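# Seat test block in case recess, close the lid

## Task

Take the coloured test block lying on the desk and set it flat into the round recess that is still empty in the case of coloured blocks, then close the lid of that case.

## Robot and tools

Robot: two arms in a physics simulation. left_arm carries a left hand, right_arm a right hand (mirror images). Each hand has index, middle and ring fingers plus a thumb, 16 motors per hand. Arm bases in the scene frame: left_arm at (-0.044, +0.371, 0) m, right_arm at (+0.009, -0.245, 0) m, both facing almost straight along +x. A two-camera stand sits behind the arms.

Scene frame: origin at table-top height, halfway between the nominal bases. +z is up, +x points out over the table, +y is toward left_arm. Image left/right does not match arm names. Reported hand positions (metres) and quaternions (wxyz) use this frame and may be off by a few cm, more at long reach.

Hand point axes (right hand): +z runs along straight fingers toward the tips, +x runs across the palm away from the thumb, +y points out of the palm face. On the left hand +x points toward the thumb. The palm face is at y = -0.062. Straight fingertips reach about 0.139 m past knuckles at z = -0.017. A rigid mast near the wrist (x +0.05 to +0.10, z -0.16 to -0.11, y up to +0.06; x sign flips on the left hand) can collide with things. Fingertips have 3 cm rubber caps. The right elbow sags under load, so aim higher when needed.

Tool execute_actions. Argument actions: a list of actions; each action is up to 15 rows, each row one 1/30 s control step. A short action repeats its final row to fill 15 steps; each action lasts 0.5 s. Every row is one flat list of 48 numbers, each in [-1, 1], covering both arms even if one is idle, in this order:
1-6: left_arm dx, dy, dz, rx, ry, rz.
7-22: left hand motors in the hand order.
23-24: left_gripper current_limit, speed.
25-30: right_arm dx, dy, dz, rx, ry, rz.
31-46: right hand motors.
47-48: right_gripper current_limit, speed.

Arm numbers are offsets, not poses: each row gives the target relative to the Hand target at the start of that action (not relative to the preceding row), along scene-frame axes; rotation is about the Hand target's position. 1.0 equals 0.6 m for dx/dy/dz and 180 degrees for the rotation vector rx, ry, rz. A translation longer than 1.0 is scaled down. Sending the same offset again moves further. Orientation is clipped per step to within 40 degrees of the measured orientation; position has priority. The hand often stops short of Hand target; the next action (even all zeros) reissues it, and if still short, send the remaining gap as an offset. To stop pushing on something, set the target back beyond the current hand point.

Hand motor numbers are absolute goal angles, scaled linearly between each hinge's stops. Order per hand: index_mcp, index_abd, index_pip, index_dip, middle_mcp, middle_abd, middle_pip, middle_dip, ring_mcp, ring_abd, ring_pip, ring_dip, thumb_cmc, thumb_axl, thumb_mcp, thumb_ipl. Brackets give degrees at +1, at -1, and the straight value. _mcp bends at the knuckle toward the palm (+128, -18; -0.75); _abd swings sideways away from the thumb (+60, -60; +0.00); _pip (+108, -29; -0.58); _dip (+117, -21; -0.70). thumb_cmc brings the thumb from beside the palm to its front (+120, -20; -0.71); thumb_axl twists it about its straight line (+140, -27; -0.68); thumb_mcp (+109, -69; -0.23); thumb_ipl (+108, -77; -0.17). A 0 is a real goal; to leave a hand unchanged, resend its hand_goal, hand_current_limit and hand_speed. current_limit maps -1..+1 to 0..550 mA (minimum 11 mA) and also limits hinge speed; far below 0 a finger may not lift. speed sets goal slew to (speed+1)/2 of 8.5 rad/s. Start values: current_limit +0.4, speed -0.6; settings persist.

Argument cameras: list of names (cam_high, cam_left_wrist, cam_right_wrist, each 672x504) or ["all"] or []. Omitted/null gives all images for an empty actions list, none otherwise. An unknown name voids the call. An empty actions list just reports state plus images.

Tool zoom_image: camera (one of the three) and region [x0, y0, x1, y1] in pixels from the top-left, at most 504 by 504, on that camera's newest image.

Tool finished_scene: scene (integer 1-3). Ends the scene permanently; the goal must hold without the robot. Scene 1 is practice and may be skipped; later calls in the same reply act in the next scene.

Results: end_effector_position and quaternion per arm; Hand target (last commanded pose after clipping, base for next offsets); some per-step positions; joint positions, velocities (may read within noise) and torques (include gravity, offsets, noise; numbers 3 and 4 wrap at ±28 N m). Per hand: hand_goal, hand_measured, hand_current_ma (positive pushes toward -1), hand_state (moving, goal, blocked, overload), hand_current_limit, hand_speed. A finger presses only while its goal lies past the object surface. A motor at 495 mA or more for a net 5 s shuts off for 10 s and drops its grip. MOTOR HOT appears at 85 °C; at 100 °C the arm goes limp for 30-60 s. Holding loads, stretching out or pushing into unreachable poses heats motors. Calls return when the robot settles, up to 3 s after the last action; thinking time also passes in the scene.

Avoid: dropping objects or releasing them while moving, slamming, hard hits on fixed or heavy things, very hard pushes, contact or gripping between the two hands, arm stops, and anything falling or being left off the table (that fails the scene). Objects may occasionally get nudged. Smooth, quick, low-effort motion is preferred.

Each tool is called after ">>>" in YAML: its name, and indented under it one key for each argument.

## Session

>>> execute_actions:
  actions: []

Scene clock: 0.00 s.
left_arm: end_effector_position=(+0.3036, +0.5855, +0.3355) hand_goal=(-0.754, +0.000, -0.576, -0.696, -0.754, +0.000, -0.576, -0.696, -0.754, +0.000, -0.576, -0.696, -0.714, -0.678, -0.226, -0.168) hand_measured=(-0.754, +0.000, -0.576, -0.696, -0.754, +0.000, -0.576, -0.696, -0.754, +0.000, -0.576, -0.696, -0.714, -0.678, -0.226, -0.168) hand_current_ma=(+0, +0, +0, +0, +0, +0, +0, +0, +0, +0, +0, +0, +0, +0, +0, +0) hand_state=(goal, goal, goal, goal, goal, goal, goal, goal, goal, goal, goal, goal, goal, goal, goal, goal) hand_current_limit=0.40 hand_speed=-0.60 end_effector_quat_wxyz=(+0.664, -0.059, +0.725, +0.173) | right_arm: end_effector_position=(+0.5032, +0.0616, +0.3971) hand_goal=(-0.754, +0.000, -0.576, -0.696, -0.754, +0.000, -0.576, -0.696, -0.754, +0.000, -0.576, -0.696, -0.714, -0.678, -0.226, -0.168) hand_measured=(-0.754, +0.000, -0.576, -0.696, -0.754, +0.000, -0.576, -0.696, -0.754, +0.000, -0.576, -0.696, -0.714, -0.678, -0.226, -0.168) hand_current_ma=(+0, +0, +0, +0, +0, +0, +0, +0, +0, +0, +0, +0, +0, +0, +0, +0) hand_state=(goal, goal, goal, goal, goal, goal, goal, goal, goal, goal, goal, goal, goal, goal, goal, goal) hand_current_limit=0.40 hand_speed=-0.60 end_effector_quat_wxyz=(-0.023, +0.633, +0.755, +0.168)
Joint positions: left_arm=[0.332 0.703 0.52 0.123 0.003 -1.396] | right_arm=[0.619 1.522 1.802 -1.534 -0.127 0.462]
Joint velocities: within noise
Joint torques (N m): no reading
Motor temperatures (°C): left_arm=[34 30 34 33 25 28] | right_arm=[26 29 34 35 28 25]
Heat: left arm: hottest waist 34 °C; right arm: hottest wrist pitch 35 °C.
Hand target: left_arm +0.3059, +0.5863, +0.3567; +0.677, -0.058, +0.712, +0.177 | right_arm +0.5050, +0.0629, +0.4167; -0.018, +0.630, +0.754, +0.187

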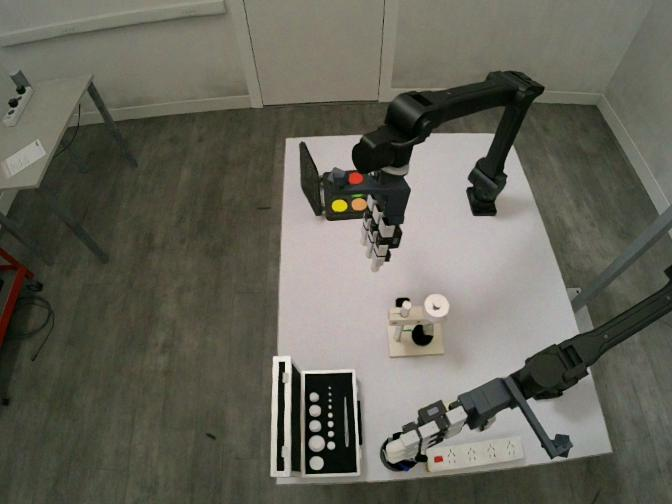

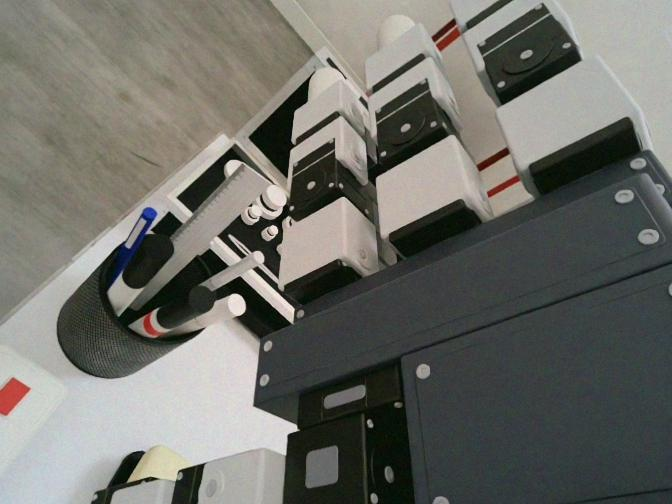

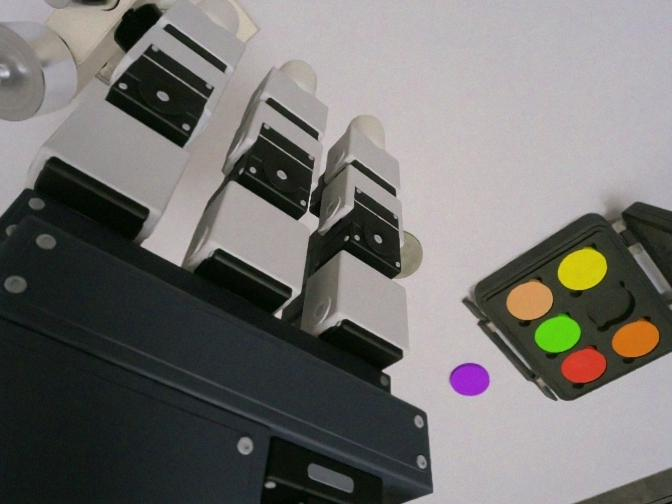

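>>> execute_actions:
  actions:
    - [[0,0,0,0,0,0,-0.754,0,-0.576,-0.696,-0.754,0,-0.576,-0.696,-0.754,0,-0.576,-0.696,-0.714,-0.678,-0.226,-0.168,0.4,-0.6,-0.1,-0.08,-0.1,-0.192,-0.0093,0.1716,-0.754,0,-0.576,-0.696,-0.754,0,-0.576,-0.696,-0.754,0,-0.576,-0.696,-0.714,-0.678,-0.226,-0.168,0.4,-0.6]]
    - [[0,0,0,0,0,0,-0.754,0,-0.576,-0.696,-0.754,0,-0.576,-0.696,-0.754,0,-0.576,-0.696,-0.714,-0.678,-0.226,-0.168,0.4,-0.6,-0.08,-0.1,-0.1,-0.1931,0.0275,0.1663,-0.754,0,-0.576,-0.696,-0.754,0,-0.576,-0.696,-0.754,0,-0.576,-0.696,-0.714,-0.678,-0.226,-0.168,0.4,-0.6]]
    - [[0,0,0,0,0,0,-0.754,0,-0.576,-0.696,-0.754,0,-0.576,-0.696,-0.754,0,-0.576,-0.696,-0.714,-0.678,-0.226,-0.168,0.4,-0.6,-0.06,-0.06,-0.05,-0.115,0.034,0.089,-0.754,0,-0.576,-0.696,-0.754,0,-0.576,-0.696,-0.754,0,-0.576,-0.696,0.0,-0.678,-0.226,-0.168,0.4,-0.6]]
    - [[0,0,0,0,0,0,-0.754,0,-0.576,-0.696,-0.754,0,-0.576,-0.696,-0.754,0,-0.576,-0.696,-0.714,-0.678,-0.226,-0.168,0.4,-0.6,0,0,0,-0.115,0.034,0.089,-0.754,0,-0.576,-0.696,-0.754,0,-0.576,-0.696,-0.754,0,-0.576,-0.696,0.657,-0.678,-0.226,-0.168,0.4,-0.6]]
  cameras: ["cam_high"]

>>> zoom_image:
  camera: "cam_high"
  region: [295, 135, 455, 265]

Scene clock: 6.50 s.
left_arm: end_effector_position=(+0.3036, +0.5855, +0.3355) hand_goal=(-0.754, +0.000, -0.576, -0.696, -0.754, +0.000, -0.576, -0.696, -0.754, +0.000, -0.576, -0.696, -0.714, -0.678, -0.226, -0.168) hand_measured=(-0.754, -0.002, -0.576, -0.696, -0.754, -0.002, -0.576, -0.696, -0.754, -0.002, -0.576, -0.696, -0.714, -0.678, -0.226, -0.168) hand_current_ma=(+1, -2, -1, +0, +1, -2, -1, +0, +1, -2, -1, +0, +0, +1, +0, +0) hand_state=(goal, goal, goal, goal, goal, goal, goal, goal, goal, goal, goal, goal, goal, goal, goal, goal) hand_current_limit=0.40 hand_speed=-0.60 end_effector_quat_wxyz=(+0.664, -0.059, +0.725, +0.173) | right_arm: end_effector_position=(+0.3611, -0.0828, +0.2697) hand_goal=(-0.754, +0.000, -0.576, -0.696, -0.754, +0.000, -0.576, -0.696, -0.754, +0.000, -0.576, -0.696, +0.656, -0.678, -0.226, -0.168) hand_measured=(-0.746, +0.002, -0.576, -0.696, -0.744, +0.002, -0.576, -0.696, -0.744, +0.002, -0.576, -0.696, +0.652, -0.678, -0.222, -0.168) hand_current_ma=(+4, +0, +0, +0, +5, +0, +0, +0, +4, +0, +0, +0, -1, +0, +1, +0) hand_state=(goal, goal, goal, goal, goal, goal, goal, goal, goal, goal, goal, goal, goal, goal, goal, goal) hand_current_limit=0.40 hand_speed=-0.60 end_effector_quat_wxyz=(+0.205, -0.276, +0.774, -0.531)
Joint positions: left_arm=[0.332 0.703 0.52 0.123 0.003 -1.396] | right_arm=[0.788 1.291 1.209 -1.689 1.204 -1.331]
Joint torques (N m): left_arm=[1.79 -0.85 11.7 2.76 -0.11 -0.05] | right_arm=[1.96 -6.77 7.47 -0.34 1.52 0.05]
Heat: left arm: hottest elbow 35 °C; right arm: hottest elbow 35 °C.
Hand target: left_arm +0.3059, +0.5863, +0.3567; +0.677, -0.058, +0.712, +0.177 | right_arm +0.3611, -0.0811, +0.2666; +0.196, -0.281, +0.770, -0.539
Off the commanded pose: left_arm 0.021 m, 2 deg | right_arm 0.003 m, 2 deg.
joint sent to its limit (right arm) — joint 4 (wrist pitch), lower limit. The joint targets still meet the commanded pose.
Step readings (end_effector_position of left_arm | right_arm):
0: (+0.3036, +0.5855, +0.3355) | (+0.5032, +0.0616, +0.3971)
1: (+0.3036, +0.5855, +0.3355) | (+0.5038, +0.0608, +0.3974)
2: (+0.3036, +0.5855, +0.3355) | (+0.5048, +0.0562, +0.3964)
4: (+0.3036, +0.5855, +0.3355) | (+0.4977, +0.0395, +0.3859)
8: (+0.3036, +0.5855, +0.3355) | (+0.4689, +0.0087, +0.3534)
15: (+0.3036, +0.5855, +0.3355) | (+0.4563, +0.0112, +0.3488)
16: (+0.3036, +0.5855, +0.3355) | (+0.4556, +0.0114, +0.3486)
17: (+0.3036, +0.5855, +0.3355) | (+0.4550, +0.0070, +0.3470)
19: (+0.3036, +0.5855, +0.3355) | (+0.4467, -0.0124, +0.3336)
23: (+0.3036, +0.5855, +0.3355) | (+0.4235, -0.0458, +0.3026)
30: (+0.3036, +0.5855, +0.3355) | (+0.4095, -0.0491, +0.2940)
31: (+0.3036, +0.5855, +0.3355) | (+0.4080, -0.0488, +0.2933)
32: (+0.3036, +0.5855, +0.3355) | (+0.4076, -0.0526, +0.2930)
34: (+0.3036, +0.5855, +0.3355) | (+0.4022, -0.0642, +0.2880)
38: (+0.3036, +0.5855, +0.3355) | (+0.3838, -0.0794, +0.2714)
45: (+0.3036, +0.5855, +0.3355) | (+0.3712, -0.0792, +0.2638)
46: (+0.3036, +0.5855, +0.3355) | (+0.3707, -0.0796, +0.2638)
47: (+0.3036, +0.5855, +0.3355) | (+0.3719, -0.0821, +0.2662)
49: (+0.3036, +0.5855, +0.3355) | (+0.3750, -0.0872, +0.2745)
53: (+0.3036, +0.5855, +0.3355) | (+0.3697, -0.0840, +0.2794)
60: (+0.3036, +0.5855, +0.3355) | (+0.3632, -0.0813, +0.2716)
Images, in order (width x height): cam_high 672x504.

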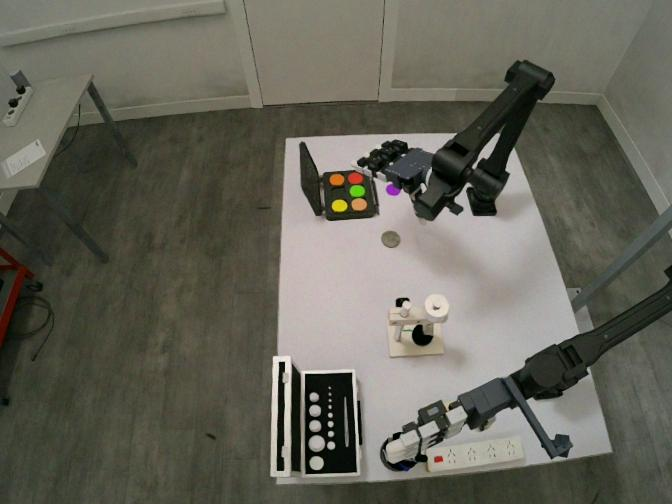

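Scaled by 3.150.

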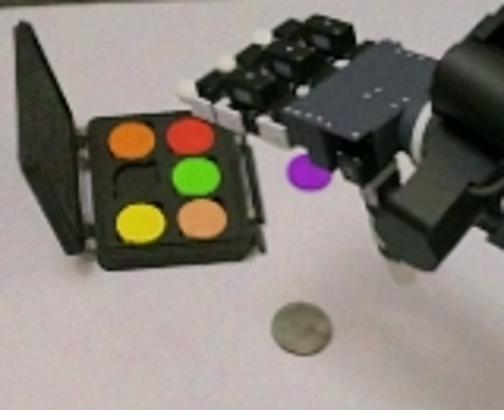

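>>> execute_actions:
  actions:
    - [[0,0,0,0,0,0,-0.754,0,-0.576,-0.696,-0.754,0,-0.576,-0.696,-0.754,0,-0.576,-0.696,-0.714,-0.678,-0.226,-0.168,0.4,-0.6,-0.015,-0.14,-0.02,0,0,-0.063,-0.342,0,0.08,-0.087,-0.342,0,0.08,-0.087,-0.754,0,-0.576,-0.696,0.657,-0.678,-0.226,0.0,0.2,-0.6]]
    - [[0,0,0,0,0,0,-0.754,0,-0.576,-0.696,-0.754,0,-0.576,-0.696,-0.754,0,-0.576,-0.696,-0.714,-0.678,-0.226,-0.168,0.4,-0.6,-0.015,-0.14,-0.05,0,0,-0.063,-0.342,0,0.08,-0.087,-0.342,0,0.08,-0.087,-0.754,0,-0.576,-0.696,0.657,-0.678,-0.226,0.0,0.2,-0.6]]
    - [[0,0,0,0,0,0,-0.754,0,-0.576,-0.696,-0.754,0,-0.576,-0.696,-0.754,0,-0.576,-0.696,-0.714,-0.678,-0.226,-0.168,0.4,-0.6,-0.017,-0.14,-0.05,0,0,-0.063,-0.342,0,0.08,-0.087,-0.342,0,0.08,-0.087,-0.754,0,-0.576,-0.696,0.657,-0.678,-0.226,0.0,0.2,-0.6]]
  cameras: ["cam_high","cam_right_wrist"]

>>> zoom_image:
  camera: "cam_high"
  region: [350, 130, 440, 220]

>>> zoom_image:
  camera: "cam_high"
  region: [310, 160, 380, 230]

Scene clock: 9.83 s.
left_arm: end_effector_position=(+0.3036, +0.5855, +0.3355) hand_goal=(-0.754, +0.000, -0.576, -0.696, -0.754, +0.000, -0.576, -0.696, -0.754, +0.000, -0.576, -0.696, -0.714, -0.678, -0.226, -0.168) hand_measured=(-0.754, -0.002, -0.576, -0.696, -0.754, -0.002, -0.576, -0.696, -0.754, -0.002, -0.576, -0.696, -0.714, -0.678, -0.226, -0.168) hand_current_ma=(+1, -2, -1, +0, +1, -2, -1, +0, +1, -2, -1, +0, +0, +1, +0, +0) hand_state=(goal, goal, goal, goal, goal, goal, goal, goal, goal, goal, goal, goal, goal, goal, goal, goal) hand_current_limit=0.40 hand_speed=-0.60 end_effector_quat_wxyz=(+0.664, -0.059, +0.725, +0.173) | right_arm: end_effector_position=(+0.3357, -0.3306, +0.1933) hand_goal=(-0.342, +0.000, +0.080, -0.088, -0.342, +0.000, +0.080, -0.088, -0.754, +0.000, -0.576, -0.696, +0.656, -0.678, -0.226, +0.000) hand_measured=(-0.338, +0.002, +0.078, -0.090, -0.336, +0.002, +0.078, -0.090, -0.744, +0.002, -0.576, -0.696, +0.652, -0.678, -0.224, -0.002) hand_current_ma=(+1, +0, +0, -1, +2, +0, +0, -1, +4, +0, +0, +0, -1, +0, +0, +0) hand_state=(goal, goal, goal, goal, goal, goal, goal, goal, goal, goal, goal, goal, goal, goal, goal, goal) hand_current_limit=0.20 hand_speed=-0.60 end_effector_quat_wxyz=(+0.024, -0.046, +0.816, -0.575)
Joint positions: left_arm=[0.332 0.703 0.52 0.123 0.003 -1.396] | right_arm=[0.16 1.178 0.909 -1.468 1.222 -1.409]
Joint torques (N m): left_arm=[1.67 -0.91 11.63 2.8 -0.08 -0.07] | right_arm=[2.14 -8 6.53 0.27 1.37 -0.02]
Heat: left arm: hottest elbow 36 °C; right arm: hottest elbow 36 °C.
Hand target: left_arm +0.3059, +0.5863, +0.3567; +0.677, -0.058, +0.712, +0.177 | right_arm +0.3328, -0.3331, +0.1947; +0.029, -0.043, +0.818, -0.572
Off the commanded pose: left_arm 0.021 m, 2 deg | right_arm 0.004 m, 1 deg.
Step readings (end_effector_position of left_arm | right_arm):
0: (+0.3036, +0.5855, +0.3355) | (+0.3611, -0.0828, +0.2697)
1: (+0.3036, +0.5855, +0.3355) | (+0.3611, -0.0830, +0.2695)
2: (+0.3036, +0.5855, +0.3355) | (+0.3609, -0.0848, +0.2685)
4: (+0.3036, +0.5855, +0.3355) | (+0.3588, -0.0988, +0.2612)
8: (+0.3036, +0.5855, +0.3355) | (+0.3548, -0.1434, +0.2470)
15: (+0.3036, +0.5855, +0.3355) | (+0.3551, -0.1627, +0.2508)
16: (+0.3036, +0.5855, +0.3355) | (+0.3551, -0.1631, +0.2507)
17: (+0.3036, +0.5855, +0.3355) | (+0.3548, -0.1660, +0.2493)
19: (+0.3036, +0.5855, +0.3355) | (+0.3511, -0.1819, +0.2416)
23: (+0.3036, +0.5855, +0.3355) | (+0.3419, -0.2291, +0.2240)
30: (+0.3036, +0.5855, +0.3355) | (+0.3424, -0.2475, +0.2214)
31: (+0.3036, +0.5855, +0.3355) | (+0.3426, -0.2478, +0.2210)
32: (+0.3036, +0.5855, +0.3355) | (+0.3429, -0.2504, +0.2202)
34: (+0.3036, +0.5855, +0.3355) | (+0.3401, -0.2664, +0.2137)
38: (+0.3036, +0.5855, +0.3355) | (+0.3279, -0.3133, +0.1970)
45: (+0.3036, +0.5855, +0.3355) | (+0.3354, -0.3310, +0.1923)
Images, in order (width x height): cam_high 672x504, cam_right_wrist 672x504.

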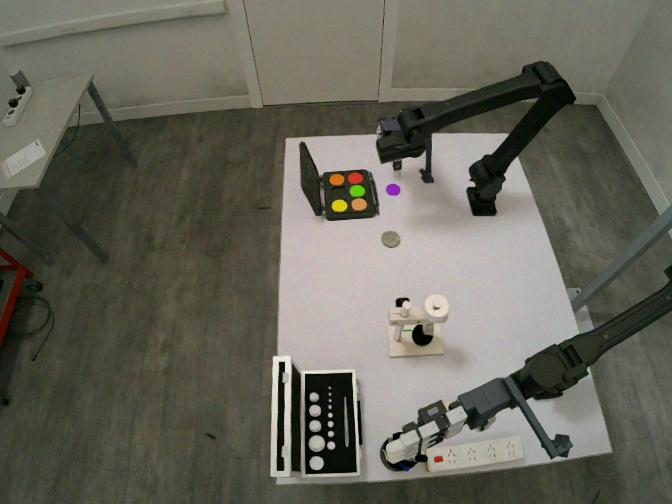

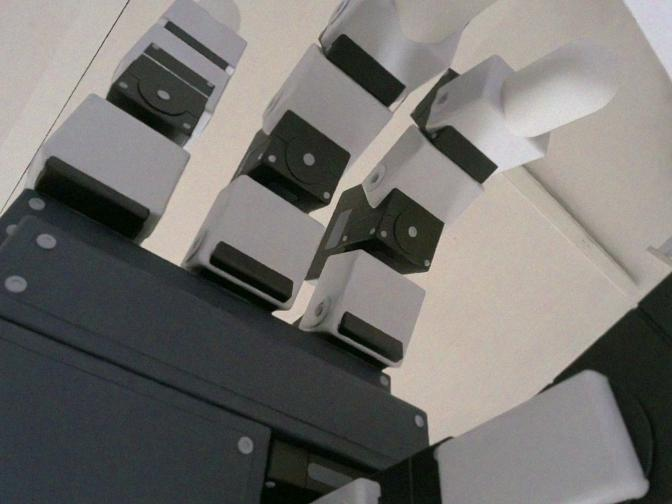

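Scaled by 5.600.

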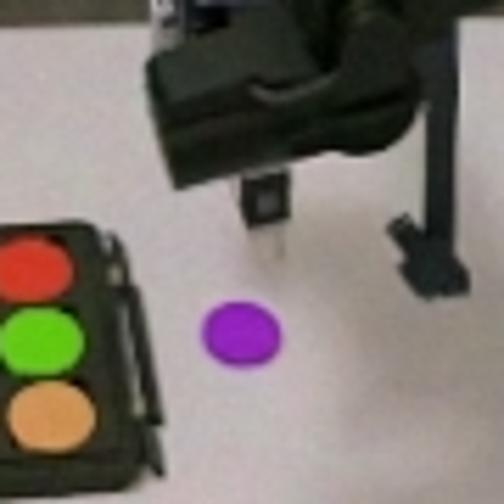

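Scaled by 7.200.

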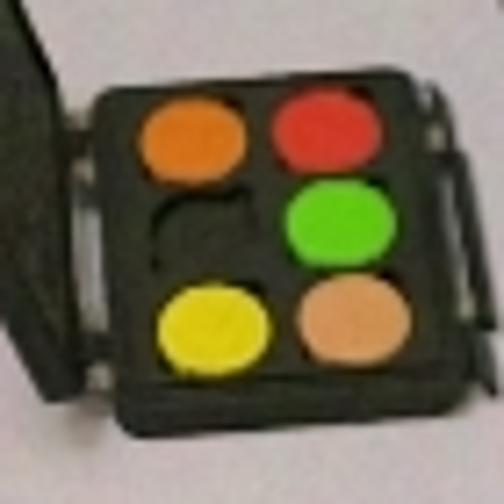

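>>> execute_actions:
  actions:
    - [[0,0,0,0,0,0,-0.754,0,-0.576,-0.696,-0.754,0,-0.576,-0.696,-0.754,0,-0.576,-0.696,-0.714,-0.678,-0.226,-0.168,0.4,-0.6,0,0.014,-0.12,0,0,0,-0.342,0,0.08,-0.087,-0.342,0,0.08,-0.087,-0.754,0,-0.576,-0.696,0.657,-0.678,-0.226,0.0,0.2,-0.6]]
    - [[0,0,0,0,0,0,-0.754,0,-0.576,-0.696,-0.754,0,-0.576,-0.696,-0.754,0,-0.576,-0.696,-0.714,-0.678,-0.226,-0.168,0.4,-0.6,0,0,-0.09,0,0,0,-0.342,0,0.08,-0.087,-0.342,0,0.08,-0.087,-0.754,0,-0.576,-0.696,0.657,-0.678,-0.226,0.0,0.2,-0.6]]
  cameras: ["cam_high"]

>>> zoom_image:
  camera: "cam_high"
  region: [370, 160, 420, 210]

Scene clock: 12.10 s.
left_arm: end_effector_position=(+0.3036, +0.5855, +0.3355) hand_goal=(-0.754, +0.000, -0.576, -0.696, -0.754, +0.000, -0.576, -0.696, -0.754, +0.000, -0.576, -0.696, -0.714, -0.678, -0.226, -0.168) hand_measured=(-0.754, -0.002, -0.576, -0.696, -0.754, -0.002, -0.576, -0.696, -0.754, -0.002, -0.576, -0.696, -0.714, -0.678, -0.226, -0.168) hand_current_ma=(+1, -2, -1, +0, +1, -2, -1, +0, +1, -2, -1, +0, +0, +1, +0, +0) hand_state=(goal, goal, goal, goal, goal, goal, goal, goal, goal, goal, goal, goal, goal, goal, goal, goal) hand_current_limit=0.40 hand_speed=-0.60 end_effector_quat_wxyz=(+0.664, -0.059, +0.725, +0.173) | right_arm: end_effector_position=(+0.3327, -0.3251, +0.0719) hand_goal=(-0.342, +0.000, +0.080, -0.088, -0.342, +0.000, +0.080, -0.088, -0.754, +0.000, -0.576, -0.696, +0.656, -0.678, -0.226, +0.000) hand_measured=(-0.338, +0.002, +0.078, -0.090, -0.336, +0.002, +0.078, -0.090, -0.744, +0.002, -0.576, -0.696, +0.654, -0.678, -0.224, -0.002) hand_current_ma=(+1, +0, +0, -1, +2, +0, +0, -1, +4, +0, +0, +0, +0, +0, +0, +0) hand_state=(goal, goal, goal, goal, goal, goal, goal, goal, goal, goal, goal, goal, goal, goal, goal, goal) hand_current_limit=0.20 hand_speed=-0.60 end_effector_quat_wxyz=(+0.031, -0.039, +0.819, -0.571)
Joint positions: left_arm=[0.332 0.703 0.52 0.123 0.003 -1.396] | right_arm=[0.177 1.341 0.692 -1.121 1.211 -1.351]
Joint torques (N m): left_arm=[1.79 -1.08 11.56 2.81 -0.11 -0.08] | right_arm=[2.32 -6.07 5.64 0.39 1.4 0.01]
Heat: left arm: hottest elbow 36 °C; right arm: hottest elbow 36 °C.
Hand target: left_arm +0.3059, +0.5863, +0.3567; +0.677, -0.058, +0.712, +0.177 | right_arm +0.3329, -0.3248, +0.0687; +0.029, -0.043, +0.818, -0.572
Off the commanded pose: left_arm 0.021 m, 2 deg | right_arm 0.003 m, 1 deg.
Step readings (end_effector_position of left_arm | right_arm):
0: (+0.3036, +0.5855, +0.3355) | (+0.3357, -0.3306, +0.1933)
1: (+0.3036, +0.5855, +0.3355) | (+0.3356, -0.3306, +0.1929)
2: (+0.3036, +0.5855, +0.3355) | (+0.3359, -0.3306, +0.1904)
4: (+0.3036, +0.5855, +0.3355) | (+0.3338, -0.3303, +0.1772)
8: (+0.3036, +0.5855, +0.3355) | (+0.3220, -0.3291, +0.1415)
15: (+0.3036, +0.5855, +0.3355) | (+0.3280, -0.3269, +0.1254)
16: (+0.3036, +0.5855, +0.3355) | (+0.3287, -0.3269, +0.1253)
17: (+0.3036, +0.5855, +0.3355) | (+0.3303, -0.3268, +0.1240)
19: (+0.3036, +0.5855, +0.3355) | (+0.3324, -0.3264, +0.1151)
23: (+0.3036, +0.5855, +0.3355) | (+0.3264, -0.3264, +0.0862)
30: (+0.3036, +0.5855, +0.3355) | (+0.3305, -0.3255, +0.0720)
Images, in order (width x height): cam_high 672x504.

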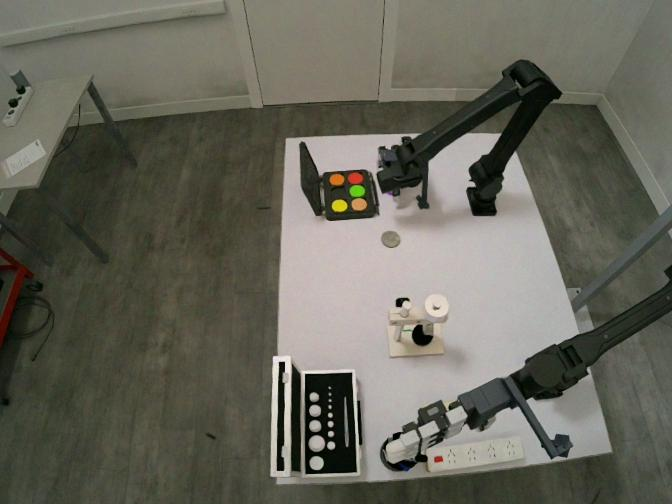

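Scaled by 10.080.

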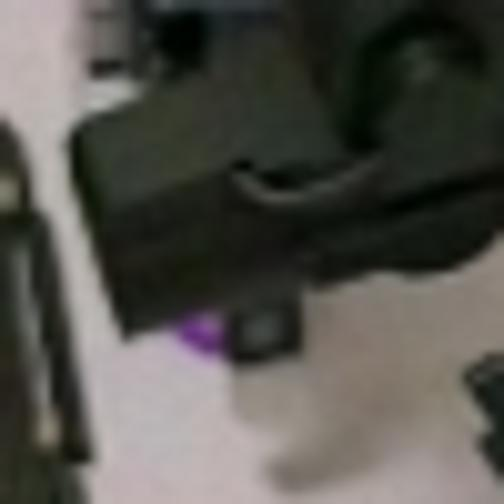

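>>> execute_actions:
  actions:
    - [[0,0,0,0,0,0,-0.754,0,-0.576,-0.696,-0.754,0,-0.576,-0.696,-0.754,0,-0.576,-0.696,-0.714,-0.678,-0.226,-0.168,0.4,-0.6,0.009,-0.002,-0.033,0,0,0,-0.342,0,0.08,-0.087,-0.342,0,0.08,-0.087,-0.754,0,-0.576,-0.696,0.657,-0.678,-0.226,0.0,0.2,-0.6]]
    - [[0,0,0,0,0,0,-0.754,0,-0.576,-0.696,-0.754,0,-0.576,-0.696,-0.754,0,-0.576,-0.696,-0.714,-0.678,-0.226,-0.168,0.4,-0.6,0,0,-0.013,0,0,0,-0.342,0,0.08,-0.087,-0.342,0,0.08,-0.087,-0.754,0,-0.576,-0.696,0.657,-0.678,-0.226,0.0,0.2,-0.6]]
  cameras: ["cam_high","cam_right_wrist"]

>>> zoom_image:
  camera: "cam_high"
  region: [370, 160, 420, 210]

>>> zoom_image:
  camera: "cam_right_wrist"
  region: [450, 0, 672, 200]

Scene clock: 13.70 s.
left_arm: end_effector_position=(+0.3036, +0.5855, +0.3355) hand_goal=(-0.754, +0.000, -0.576, -0.696, -0.754, +0.000, -0.576, -0.696, -0.754, +0.000, -0.576, -0.696, -0.714, -0.678, -0.226, -0.168) hand_measured=(-0.754, -0.002, -0.576, -0.696, -0.754, -0.002, -0.576, -0.696, -0.754, -0.002, -0.576, -0.696, -0.714, -0.678, -0.226, -0.168) hand_current_ma=(+1, -2, -1, +0, +1, -2, -1, +0, +1, -2, -1, +0, +0, +1, +0, +0) hand_state=(goal, goal, goal, goal, goal, goal, goal, goal, goal, goal, goal, goal, goal, goal, goal, goal) hand_current_limit=0.40 hand_speed=-0.60 end_effector_quat_wxyz=(+0.664, -0.059, +0.725, +0.173) | right_arm: end_effector_position=(+0.3440, -0.3238, +0.0511) hand_goal=(-0.342, +0.000, +0.080, -0.088, -0.342, +0.000, +0.080, -0.088, -0.754, +0.000, -0.576, -0.696, +0.656, -0.678, -0.226, +0.000) hand_measured=(-0.338, +0.002, +0.078, -0.090, -0.336, +0.000, +0.086, -0.082, -0.744, +0.002, -0.576, -0.696, +0.654, -0.678, -0.224, -0.002) hand_current_ma=(+1, +0, +0, -1, +2, +0, +2, +2, +4, +0, +0, +0, +0, +0, +0, +0) hand_state=(goal, goal, goal, goal, goal, goal, goal, goal, goal, goal, goal, goal, goal, goal, goal, goal) hand_current_limit=0.20 hand_speed=-0.60 end_effector_quat_wxyz=(+0.041, -0.037, +0.818, -0.573)
Joint positions: left_arm=[0.332 0.703 0.52 0.123 0.003 -1.396] | right_arm=[0.177 1.4 0.677 -1.009 1.219 -1.374]
Joint torques (N m): left_arm=[1.96 -1.08 11.56 2.76 -0.11 -0.04] | right_arm=[1.32 -5.66 4.57 0.47 1.17 0]
Heat: left arm: hottest elbow 36 °C; right arm: hottest elbow 36 °C.
Hand target: left_arm +0.3059, +0.5863, +0.3567; +0.677, -0.058, +0.712, +0.177 | right_arm +0.3383, -0.3260, +0.0411; +0.030, -0.043, +0.818, -0.572
Off the commanded pose: left_arm 0.021 m, 2 deg | right_arm 0.012 m, 1 deg.
Step readings (end_effector_position of left_arm | right_arm):
0: (+0.3036, +0.5855, +0.3355) | (+0.3328, -0.3250, +0.0719)
1: (+0.3036, +0.5855, +0.3355) | (+0.3329, -0.3250, +0.0718)
2: (+0.3036, +0.5855, +0.3355) | (+0.3341, -0.3248, +0.0716)
4: (+0.3036, +0.5855, +0.3355) | (+0.3374, -0.3244, +0.0689)
8: (+0.3036, +0.5855, +0.3355) | (+0.3401, -0.3239, +0.0591)
15: (+0.3036, +0.5855, +0.3355) | (+0.3405, -0.3237, +0.0539)
16: (+0.3036, +0.5855, +0.3355) | (+0.3406, -0.3237, +0.0539)
17: (+0.3036, +0.5855, +0.3355) | (+0.3412, -0.3236, +0.0539)
19: (+0.3036, +0.5855, +0.3355) | (+0.3423, -0.3234, +0.0530)
23: (+0.3036, +0.5855, +0.3355) | (+0.3431, -0.3239, +0.0511)
30: (+0.3036, +0.5855, +0.3355) | (+0.3439, -0.3238, +0.0511)
Images, in order (width x height): cam_high 672x504, cam_right_wrist 672x504.

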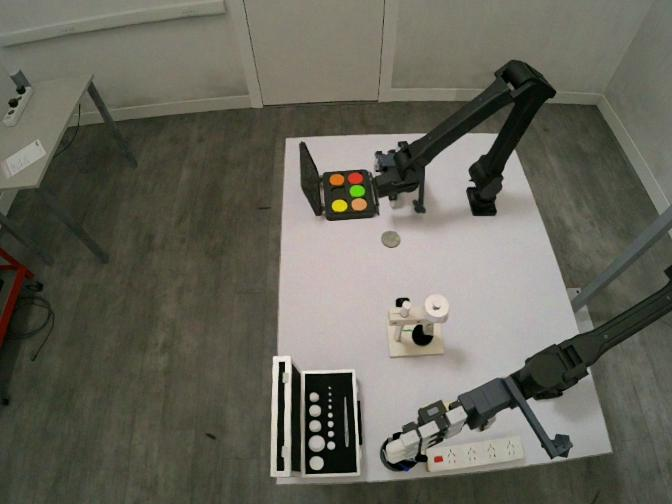

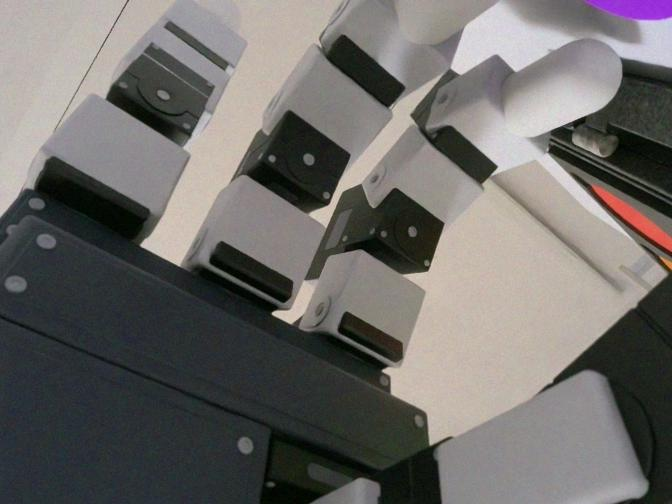

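Scaled by 10.080.

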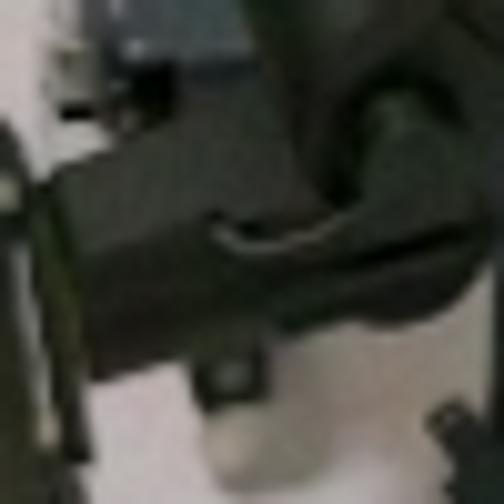

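Scaled by 2.270.

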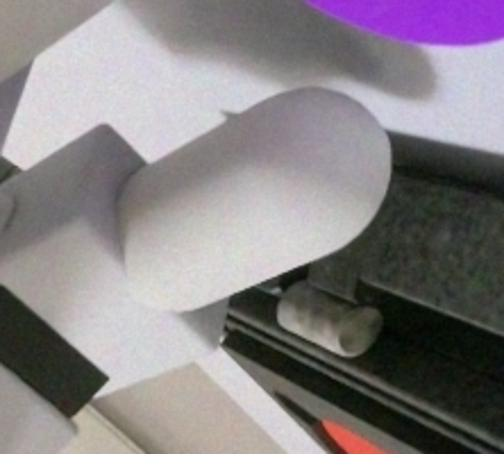

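>>> execute_actions:
  actions:
    - [[0,0,0,0,0,0,-0.754,0,-0.576,-0.696,-0.754,0,-0.576,-0.696,-0.754,0,-0.576,-0.696,-0.714,-0.678,-0.226,-0.168,0.4,-0.6,-0.0067,-0.01,0.083,0,0,0,-0.342,0,0.08,-0.087,-0.342,0,0.08,-0.087,-0.754,0,-0.576,-0.696,0.657,-0.678,-0.226,0.0,0.4,-0.6]]
    - [[0,0,0,0,0,0,-0.754,0,-0.576,-0.696,-0.754,0,-0.576,-0.696,-0.754,0,-0.576,-0.696,-0.714,-0.678,-0.226,-0.168,0.4,-0.6,0,0,-0.0777,0,0,0,-0.342,0,0.08,-0.087,-0.342,0,0.08,-0.087,-0.754,0,-0.576,-0.696,0.657,-0.678,-0.226,0.0,0.4,-0.6]]
  cameras: ["cam_high"]

>>> zoom_image:
  camera: "cam_high"
  region: [343, 150, 443, 230]

Scene clock: 17.83 s.
left_arm: end_effector_position=(+0.3036, +0.5855, +0.3355) hand_goal=(-0.754, +0.000, -0.576, -0.696, -0.754, +0.000, -0.576, -0.696, -0.754, +0.000, -0.576, -0.696, -0.714, -0.678, -0.226, -0.168) hand_measured=(-0.754, -0.002, -0.576, -0.696, -0.754, -0.002, -0.576, -0.696, -0.754, -0.002, -0.576, -0.696, -0.714, -0.678, -0.226, -0.168) hand_current_ma=(+1, -2, -1, +0, +1, -2, -1, +0, +1, -2, -1, +0, +0, +1, +0, +0) hand_state=(goal, goal, goal, goal, goal, goal, goal, goal, goal, goal, goal, goal, goal, goal, goal, goal) hand_current_limit=0.40 hand_speed=-0.60 end_effector_quat_wxyz=(+0.664, -0.059, +0.725, +0.173) | right_arm: end_effector_position=(+0.3361, -0.3299, +0.0487) hand_goal=(-0.342, +0.000, +0.080, -0.088, -0.342, +0.000, +0.080, -0.088, -0.754, +0.000, -0.576, -0.696, +0.656, -0.678, -0.226, +0.000) hand_measured=(-0.338, +0.002, +0.078, -0.090, -0.336, +0.000, +0.082, -0.086, -0.744, +0.000, -0.576, -0.696, +0.654, -0.678, -0.224, -0.002) hand_current_ma=(+1, +0, +0, -1, +2, +0, +0, +0, +4, +0, +0, +0, +0, +0, +0, +0) hand_state=(goal, goal, goal, goal, goal, goal, goal, goal, goal, goal, goal, goal, goal, goal, goal, goal) hand_current_limit=0.40 hand_speed=-0.60 end_effector_quat_wxyz=(+0.034, -0.041, +0.819, -0.572)
Joint positions: left_arm=[0.332 0.703 0.52 0.123 0.003 -1.396] | right_arm=[0.159 1.379 0.652 -0.972 1.217 -1.425]
Joint torques (N m): left_arm=[1.79 -0.79 11.62 2.78 -0.12 -0.06] | right_arm=[1.26 -6.18 5.3 0.47 1.39 0.04]
Heat: left arm: hottest elbow 37 °C; right arm: hottest elbow 35 °C.
Hand target: left_arm +0.3059, +0.5863, +0.3567; +0.677, -0.058, +0.712, +0.177 | right_arm +0.3342, -0.3320, +0.0442; +0.029, -0.043, +0.818, -0.572
Off the commanded pose: left_arm 0.021 m, 2 deg | right_arm 0.005 m, 1 deg.
Step readings (end_effector_position of left_arm | right_arm):
0: (+0.3036, +0.5855, +0.3355) | (+0.3439, -0.3238, +0.0511)
1: (+0.3036, +0.5855, +0.3355) | (+0.3439, -0.3238, +0.0510)
2: (+0.3036, +0.5855, +0.3355) | (+0.3429, -0.3243, +0.0511)
4: (+0.3036, +0.5855, +0.3355) | (+0.3387, -0.3259, +0.0540)
8: (+0.3036, +0.5855, +0.3355) | (+0.3307, -0.3302, +0.0686)
15: (+0.3036, +0.5855, +0.3355) | (+0.3251, -0.3317, +0.0777)
16: (+0.3036, +0.5855, +0.3355) | (+0.3249, -0.3317, +0.0777)
17: (+0.3036, +0.5855, +0.3355) | (+0.3256, -0.3316, +0.0775)
19: (+0.3036, +0.5855, +0.3355) | (+0.3307, -0.3308, +0.0749)
23: (+0.3036, +0.5855, +0.3355) | (+0.3352, -0.3302, +0.0605)
30: (+0.3036, +0.5855, +0.3355) | (+0.3343, -0.3302, +0.0487)
Images, in order (width x height): cam_high 672x504.

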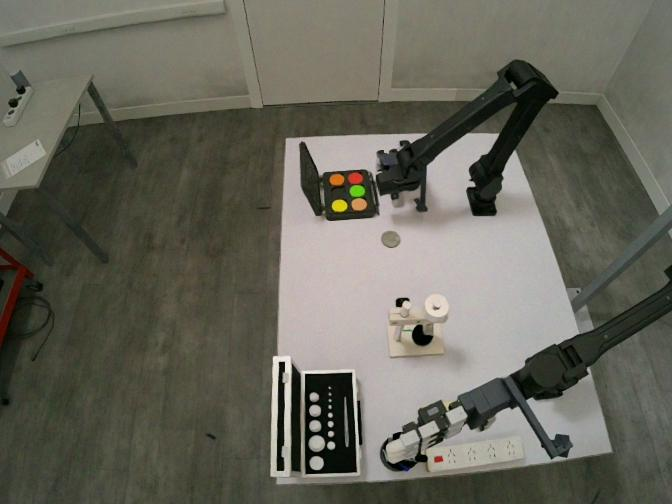

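Scaled by 5.040.

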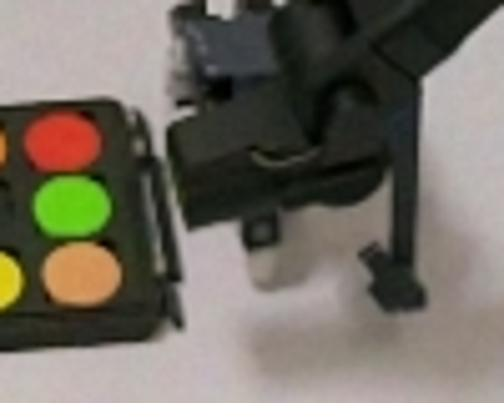

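>>> execute_actions:
  actions: []
  cameras: ["cam_right_wrist"]

>>> zoom_image:
  camera: "cam_right_wrist"
  region: [150, 200, 550, 500]

Scene clock: 18.03 s.
left_arm: end_effector_position=(+0.3036, +0.5855, +0.3355) hand_goal=(-0.754, +0.000, -0.576, -0.696, -0.754, +0.000, -0.576, -0.696, -0.754, +0.000, -0.576, -0.696, -0.714, -0.678, -0.226, -0.168) hand_measured=(-0.754, -0.002, -0.576, -0.696, -0.754, -0.002, -0.576, -0.696, -0.754, -0.002, -0.576, -0.696, -0.714, -0.678, -0.226, -0.168) hand_current_ma=(+1, -2, -1, +0, +1, -2, -1, +0, +1, -2, -1, +0, +0, +1, +0, +0) hand_state=(goal, goal, goal, goal, goal, goal, goal, goal, goal, goal, goal, goal, goal, goal, goal, goal) hand_current_limit=0.40 hand_speed=-0.60 end_effector_quat_wxyz=(+0.664, -0.059, +0.725, +0.173) | right_arm: end_effector_position=(+0.3361, -0.3299, +0.0487) hand_goal=(-0.342, +0.000, +0.080, -0.088, -0.342, +0.000, +0.080, -0.088, -0.754, +0.000, -0.576, -0.696, +0.656, -0.678, -0.226, +0.000) hand_measured=(-0.338, +0.002, +0.078, -0.090, -0.336, +0.000, +0.082, -0.086, -0.744, +0.000, -0.576, -0.696, +0.654, -0.678, -0.224, -0.002) hand_current_ma=(+1, +0, +0, -1, +2, +0, +0, +0, +4, +0, +0, +0, +0, +0, +0, +0) hand_state=(goal, goal, goal, goal, goal, goal, goal, goal, goal, goal, goal, goal, goal, goal, goal, goal) hand_current_limit=0.40 hand_speed=-0.60 end_effector_quat_wxyz=(+0.034, -0.041, +0.819, -0.572)
Joint positions: left_arm=[0.332 0.703 0.52 0.123 0.003 -1.396] | right_arm=[0.159 1.379 0.652 -0.972 1.217 -1.425]
Joint velocities: within noise
Joint torques (N m): left_arm=[1.85 -1.03 11.71 2.77 -0.1 -0.07] | right_arm=[1.55 -6.71 5.08 0.4 1.34 0]
Motor temperatures (°C): left_arm=[34 29 37 33 25 27] | right_arm=[26 29 35 35 29 25]
Heat: left arm: hottest elbow 37 °C; right arm: hottest elbow 35 °C.
Hand target: left_arm +0.3059, +0.5863, +0.3567; +0.677, -0.058, +0.712, +0.177 | right_arm +0.3342, -0.3320, +0.0442; +0.029, -0.043, +0.818, -0.572
Off the commanded pose: left_arm 0.021 m, 2 deg | right_arm 0.005 m, 1 deg.
Images, in order (width x height): cam_right_wrist 672x504.

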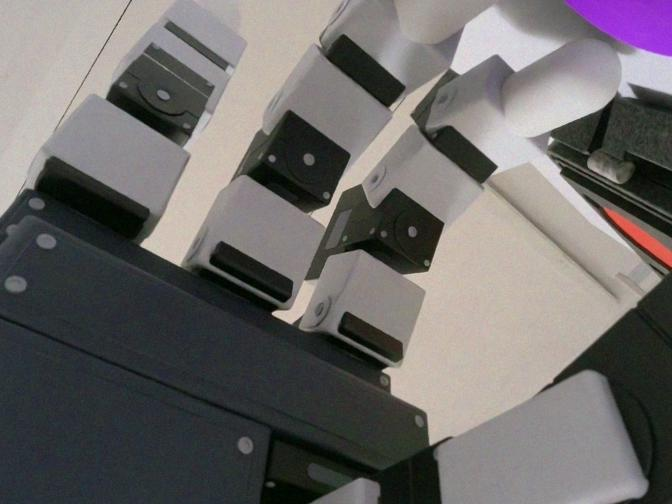

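Scaled by 1.260.

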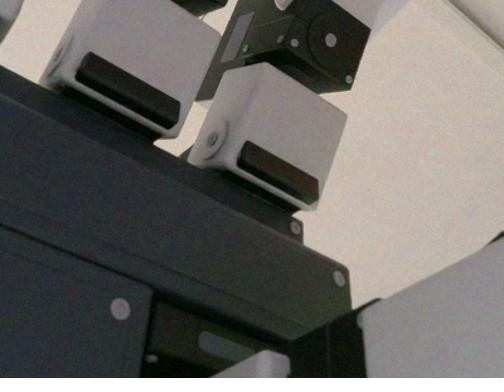

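>>> execute_actions:
  actions:
    - [[0,0,0,0,0,0,-0.754,0,-0.576,-0.696,-0.754,0,-0.576,-0.696,-0.754,0,-0.576,-0.696,-0.714,-0.678,-0.226,-0.168,0.4,-0.6,0,0,0.003,0,0,0,-0.274,0,0.299,-0.377,-0.274,0,0.299,-0.377,-0.754,0,-0.576,-0.696,0.657,-0.678,-0.226,0.0,0.2,-0.7]]
    - [[0,0,0,0,0,0,-0.754,0,-0.576,-0.696,-0.754,0,-0.576,-0.696,-0.754,0,-0.576,-0.696,-0.714,-0.678,-0.226,-0.168,0.4,-0.6,0,0,0,0,0,0,-0.205,0,0.328,-0.435,-0.205,0,0.328,-0.435,-0.754,0,-0.576,-0.696,0.657,-0.678,-0.18,0.0,0.2,-0.8]]
    - [[0,0,0,0,0,0,-0.754,0,-0.576,-0.696,-0.754,0,-0.576,-0.696,-0.754,0,-0.576,-0.696,-0.714,-0.678,-0.226,-0.168,0.4,-0.6,0,0,0,0,0,0,-0.18,0,0.328,-0.46,-0.18,0,0.328,-0.46,-0.754,0,-0.576,-0.696,0.657,-0.678,-0.1,0.03,0.2,-0.8]]
  cameras: ["cam_high"]

>>> zoom_image:
  camera: "cam_high"
  region: [368, 170, 418, 210]

Scene clock: 20.27 s.
left_arm: end_effector_position=(+0.3036, +0.5855, +0.3355) hand_goal=(-0.754, +0.000, -0.576, -0.696, -0.754, +0.000, -0.576, -0.696, -0.754, +0.000, -0.576, -0.696, -0.714, -0.678, -0.226, -0.168) hand_measured=(-0.754, -0.002, -0.576, -0.696, -0.754, -0.002, -0.576, -0.696, -0.754, -0.002, -0.576, -0.696, -0.714, -0.678, -0.226, -0.168) hand_current_ma=(+1, -2, -1, +0, +1, -2, -1, +0, +1, -2, -1, +0, +0, +1, +0, +0) hand_state=(goal, goal, goal, goal, goal, goal, goal, goal, goal, goal, goal, goal, goal, goal, goal, goal) hand_current_limit=0.40 hand_speed=-0.60 end_effector_quat_wxyz=(+0.664, -0.059, +0.725, +0.173) | right_arm: end_effector_position=(+0.3361, -0.3303, +0.0491) hand_goal=(-0.180, +0.000, +0.328, -0.460, -0.180, +0.000, +0.328, -0.460, -0.754, +0.000, -0.576, -0.696, +0.656, -0.678, -0.100, +0.030) hand_measured=(-0.180, +0.002, +0.324, -0.458, -0.184, +0.000, +0.326, -0.456, -0.744, +0.000, -0.576, -0.696, +0.654, -0.678, -0.104, +0.028) hand_current_ma=(+0, +0, -1, +0, -1, +0, +0, +1, +4, +0, +0, +0, +0, +0, -2, -1) hand_state=(goal, goal, goal, goal, goal, goal, goal, goal, goal, goal, goal, goal, goal, goal, goal, goal) hand_current_limit=0.20 hand_speed=-0.80 end_effector_quat_wxyz=(+0.034, -0.042, +0.818, -0.573)
Joint positions: left_arm=[0.332 0.703 0.52 0.123 0.003 -1.396] | right_arm=[0.159 1.379 0.652 -0.972 1.22 -1.426]
Joint torques (N m): left_arm=[1.44 -0.97 11.56 2.73 -0.11 -0.07] | right_arm=[1.73 -7.47 5.26 0.25 1.21 0.04]
Heat: left arm: hottest elbow 37 °C; right arm: hottest elbow 36 °C.
Hand target: left_arm +0.3059, +0.5863, +0.3567; +0.677, -0.058, +0.712, +0.177 | right_arm +0.3342, -0.3319, +0.0460; +0.029, -0.043, +0.818, -0.572
Off the commanded pose: left_arm 0.021 m, 2 deg | right_arm 0.004 m, 1 deg.
Step readings (end_effector_position of left_arm | right_arm):
0: (+0.3036, +0.5855, +0.3355) | (+0.3361, -0.3299, +0.0487)
1: (+0.3036, +0.5855, +0.3355) | (+0.3361, -0.3299, +0.0487)
2: (+0.3036, +0.5855, +0.3355) | (+0.3361, -0.3299, +0.0488)
4: (+0.3036, +0.5855, +0.3355) | (+0.3361, -0.3299, +0.0487)
8: (+0.3036, +0.5855, +0.3355) | (+0.3361, -0.3299, +0.0487)
15: (+0.3036, +0.5855, +0.3355) | (+0.3361, -0.3301, +0.0490)
16: (+0.3036, +0.5855, +0.3355) | (+0.3361, -0.3301, +0.0490)
17: (+0.3036, +0.5855, +0.3355) | (+0.3361, -0.3302, +0.0491)
19: (+0.3036, +0.5855, +0.3355) | (+0.3361, -0.3303, +0.0491)
23: (+0.3036, +0.5855, +0.3355) | (+0.3361, -0.3303, +0.0491)
30: (+0.3036, +0.5855, +0.3355) | (+0.3361, -0.3303, +0.0491)
31: (+0.3036, +0.5855, +0.3355) | (+0.3361, -0.3303, +0.0491)
32: (+0.3036, +0.5855, +0.3355) | (+0.3361, -0.3303, +0.0491)
34: (+0.3036, +0.5855, +0.3355) | (+0.3361, -0.3303, +0.0491)
38: (+0.3036, +0.5855, +0.3355) | (+0.3361, -0.3303, +0.0491)
45: (+0.3036, +0.5855, +0.3355) | (+0.3361, -0.3303, +0.0491)
Images, in order (width x height): cam_high 672x504.

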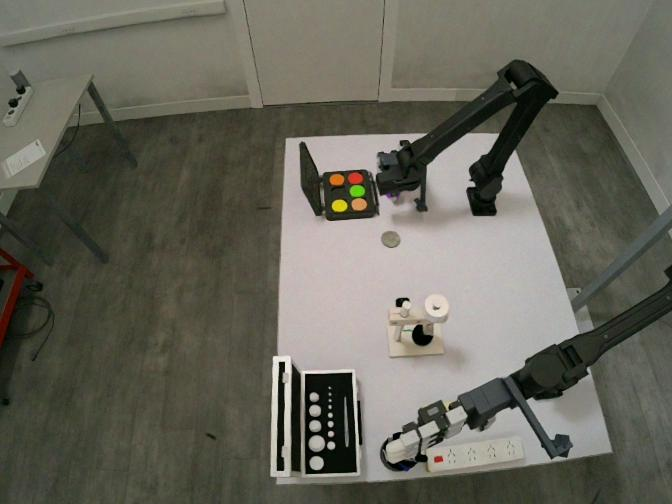

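Scaled by 10.080.

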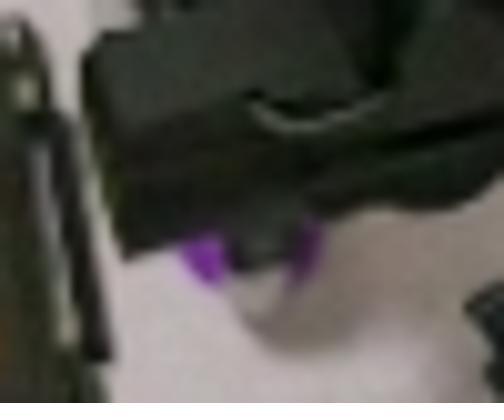

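>>> execute_actions:
  actions:
    - [[0,0,0,0,0,0,-0.754,0,-0.576,-0.696,-0.754,0,-0.576,-0.696,-0.754,0,-0.576,-0.696,-0.714,-0.678,-0.226,-0.168,0.4,-0.6,0,0,0,0,0,0,-0.151,0,0.328,-0.493,-0.151,0,0.328,-0.493,-0.754,0,-0.576,-0.696,0.657,-0.678,0.0,0.08,0.2,-0.8]]
    - [[0,0,0,0,0,0,-0.754,0,-0.576,-0.696,-0.754,0,-0.576,-0.696,-0.754,0,-0.576,-0.696,-0.714,-0.678,-0.226,-0.168,0.4,-0.6,0,0,0,0,0,0,-0.11,0,0.328,-0.53,-0.11,0,0.328,-0.53,-0.754,0,-0.576,-0.696,0.657,-0.678,0.0,0.08,0.2,-0.8]]
  cameras: ["cam_high"]

>>> zoom_image:
  camera: "cam_high"
  region: [368, 170, 418, 210]

Scene clock: 21.93 s.
left_arm: end_effector_position=(+0.3036, +0.5855, +0.3355) hand_goal=(-0.754, +0.000, -0.576, -0.696, -0.754, +0.000, -0.576, -0.696, -0.754, +0.000, -0.576, -0.696, -0.714, -0.678, -0.226, -0.168) hand_measured=(-0.754, -0.002, -0.576, -0.696, -0.754, -0.002, -0.576, -0.696, -0.754, -0.002, -0.576, -0.696, -0.714, -0.678, -0.226, -0.168) hand_current_ma=(+1, -2, -1, +0, +1, -2, -1, +0, +1, -2, -1, +0, +0, +1, +0, +0) hand_state=(goal, goal, goal, goal, goal, goal, goal, goal, goal, goal, goal, goal, goal, goal, goal, goal) hand_current_limit=0.40 hand_speed=-0.60 end_effector_quat_wxyz=(+0.664, -0.059, +0.725, +0.173) | right_arm: end_effector_position=(+0.3362, -0.3309, +0.0497) hand_goal=(-0.110, +0.000, +0.328, -0.530, -0.110, +0.000, +0.328, -0.530, -0.754, +0.000, -0.576, -0.696, +0.656, -0.678, +0.000, +0.080) hand_measured=(-0.128, +0.002, +0.324, -0.530, -0.164, +0.008, +0.330, -0.518, -0.744, +0.000, -0.576, -0.696, +0.638, -0.682, -0.078, +0.046) hand_current_ma=(-12, +0, -1, +0, -81, +2, +0, +6, +4, +0, +0, +0, -12, -1, -209, -54) hand_state=(goal, goal, goal, goal, blocked, goal, goal, goal, goal, goal, goal, goal, goal, goal, blocked, blocked) hand_current_limit=0.20 hand_speed=-0.80 end_effector_quat_wxyz=(+0.034, -0.043, +0.816, -0.575)
Joint positions: left_arm=[0.332 0.703 0.52 0.123 0.003 -1.396] | right_arm=[0.159 1.379 0.652 -0.972 1.225 -1.428]
Joint torques (N m): left_arm=[1.96 -1.14 11.64 2.74 -0.1 -0.06] | right_arm=[1.08 -7.12 5.07 0.4 1.02 -0.03]
Heat: left arm: hottest elbow 37 °C; right arm: hottest elbow 36 °C.
Hand target: left_arm +0.3059, +0.5863, +0.3567; +0.677, -0.058, +0.712, +0.177 | right_arm +0.3342, -0.3320, +0.0460; +0.029, -0.043, +0.818, -0.572
Off the commanded pose: left_arm 0.021 m, 2 deg | right_arm 0.004 m, 1 deg.
Step readings (end_effector_position of left_arm | right_arm):
0: (+0.3036, +0.5855, +0.3355) | (+0.3361, -0.3303, +0.0491)
1: (+0.3036, +0.5855, +0.3355) | (+0.3361, -0.3303, +0.0491)
2: (+0.3036, +0.5855, +0.3355) | (+0.3361, -0.3303, +0.0491)
4: (+0.3036, +0.5855, +0.3355) | (+0.3361, -0.3303, +0.0491)
8: (+0.3036, +0.5855, +0.3355) | (+0.3361, -0.3304, +0.0492)
15: (+0.3036, +0.5855, +0.3355) | (+0.3361, -0.3304, +0.0492)
16: (+0.3036, +0.5855, +0.3355) | (+0.3361, -0.3304, +0.0492)
17: (+0.3036, +0.5855, +0.3355) | (+0.3361, -0.3304, +0.0492)
19: (+0.3036, +0.5855, +0.3355) | (+0.3362, -0.3309, +0.0497)
23: (+0.3036, +0.5855, +0.3355) | (+0.3362, -0.3309, +0.0497)
30: (+0.3036, +0.5855, +0.3355) | (+0.3362, -0.3309, +0.0497)
Images, in order (width x height): cam_high 672x504.

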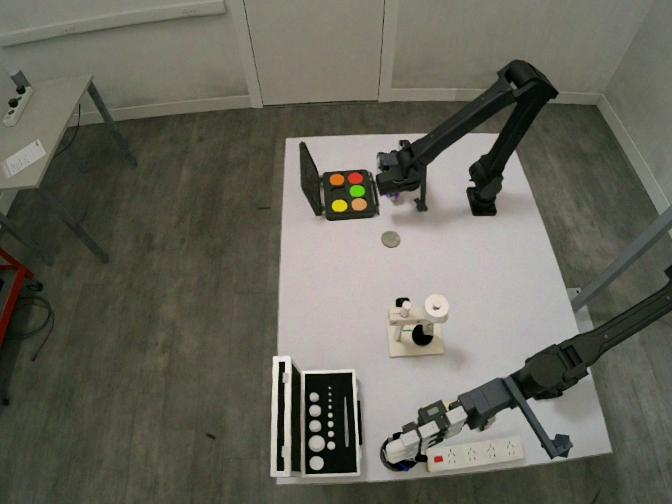

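Scaled by 10.080.

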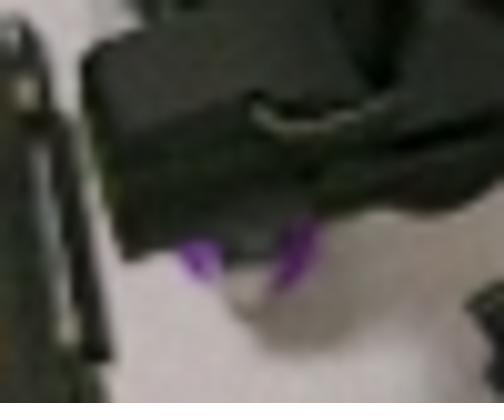

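>>> execute_actions:
  actions:
    - [[0,0,0,0,0,0,-0.754,0,-0.576,-0.696,-0.754,0,-0.576,-0.696,-0.754,0,-0.576,-0.696,-0.714,-0.678,-0.226,-0.168,0.4,-0.6,0,0,0,0,0,0,-0.08,0,0.328,-0.55,-0.11,0,0.328,-0.53,-0.754,0,-0.576,-0.696,0.657,-0.678,0.0,0.08,0.2,-0.8]]
  cameras: ["cam_right_wrist"]

Scene clock: 22.97 s.
left_arm: end_effector_position=(+0.3036, +0.5855, +0.3355) hand_goal=(-0.754, +0.000, -0.576, -0.696, -0.754, +0.000, -0.576, -0.696, -0.754, +0.000, -0.576, -0.696, -0.714, -0.678, -0.226, -0.168) hand_measured=(-0.754, -0.002, -0.576, -0.696, -0.754, -0.002, -0.576, -0.696, -0.754, -0.002, -0.576, -0.696, -0.714, -0.678, -0.226, -0.168) hand_current_ma=(+1, -2, -1, +0, +1, -2, -1, +0, +1, -2, -1, +0, +0, +1, +0, +0) hand_state=(goal, goal, goal, goal, goal, goal, goal, goal, goal, goal, goal, goal, goal, goal, goal, goal) hand_current_limit=0.40 hand_speed=-0.60 end_effector_quat_wxyz=(+0.664, -0.059, +0.725, +0.173) | right_arm: end_effector_position=(+0.3362, -0.3311, +0.0499) hand_goal=(-0.080, +0.000, +0.328, -0.550, -0.110, +0.000, +0.328, -0.530, -0.754, +0.000, -0.576, -0.696, +0.656, -0.678, +0.000, +0.080) hand_measured=(-0.116, +0.002, +0.322, -0.550, -0.162, +0.008, +0.330, -0.520, -0.744, +0.000, -0.576, -0.696, +0.638, -0.682, -0.078, +0.046) hand_current_ma=(-43, +0, -2, +0, -75, +2, +0, +4, +4, +0, +0, +0, -12, -1, -209, -54) hand_state=(blocked, goal, goal, goal, blocked, goal, goal, goal, goal, goal, goal, goal, goal, goal, blocked, blocked) hand_current_limit=0.20 hand_speed=-0.80 end_effector_quat_wxyz=(+0.034, -0.043, +0.816, -0.575)
Joint positions: left_arm=[0.332 0.703 0.52 0.123 0.003 -1.396] | right_arm=[0.159 1.379 0.652 -0.972 1.226 -1.428]
Joint torques (N m): left_arm=[1.85 -0.91 11.62 2.77 -0.09 -0.06] | right_arm=[1.32 -6.95 5.19 0.25 0.93 0.02]
Heat: left arm: hottest elbow 38 °C; right arm: hottest elbow 36 °C.
Hand target: left_arm +0.3059, +0.5863, +0.3567; +0.677, -0.058, +0.712, +0.177 | right_arm +0.3342, -0.3320, +0.0460; +0.029, -0.043, +0.818, -0.572
Off the commanded pose: left_arm 0.021 m, 2 deg | right_arm 0.004 m, 1 deg.
Step readings (end_effector_position of left_arm | right_arm):
0: (+0.3036, +0.5855, +0.3355) | (+0.3362, -0.3309, +0.0497)
1: (+0.3036, +0.5855, +0.3355) | (+0.3362, -0.3309, +0.0497)
2: (+0.3036, +0.5855, +0.3355) | (+0.3362, -0.3310, +0.0498)
4: (+0.3036, +0.5855, +0.3355) | (+0.3362, -0.3311, +0.0499)
8: (+0.3036, +0.5855, +0.3355) | (+0.3362, -0.3311, +0.0499)
15: (+0.3036, +0.5855, +0.3355) | (+0.3362, -0.3311, +0.0499)
Images, in order (width x height): cam_right_wrist 672x504.

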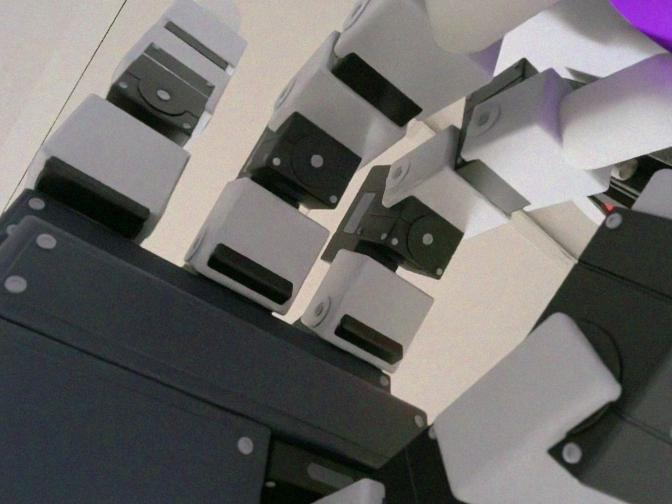

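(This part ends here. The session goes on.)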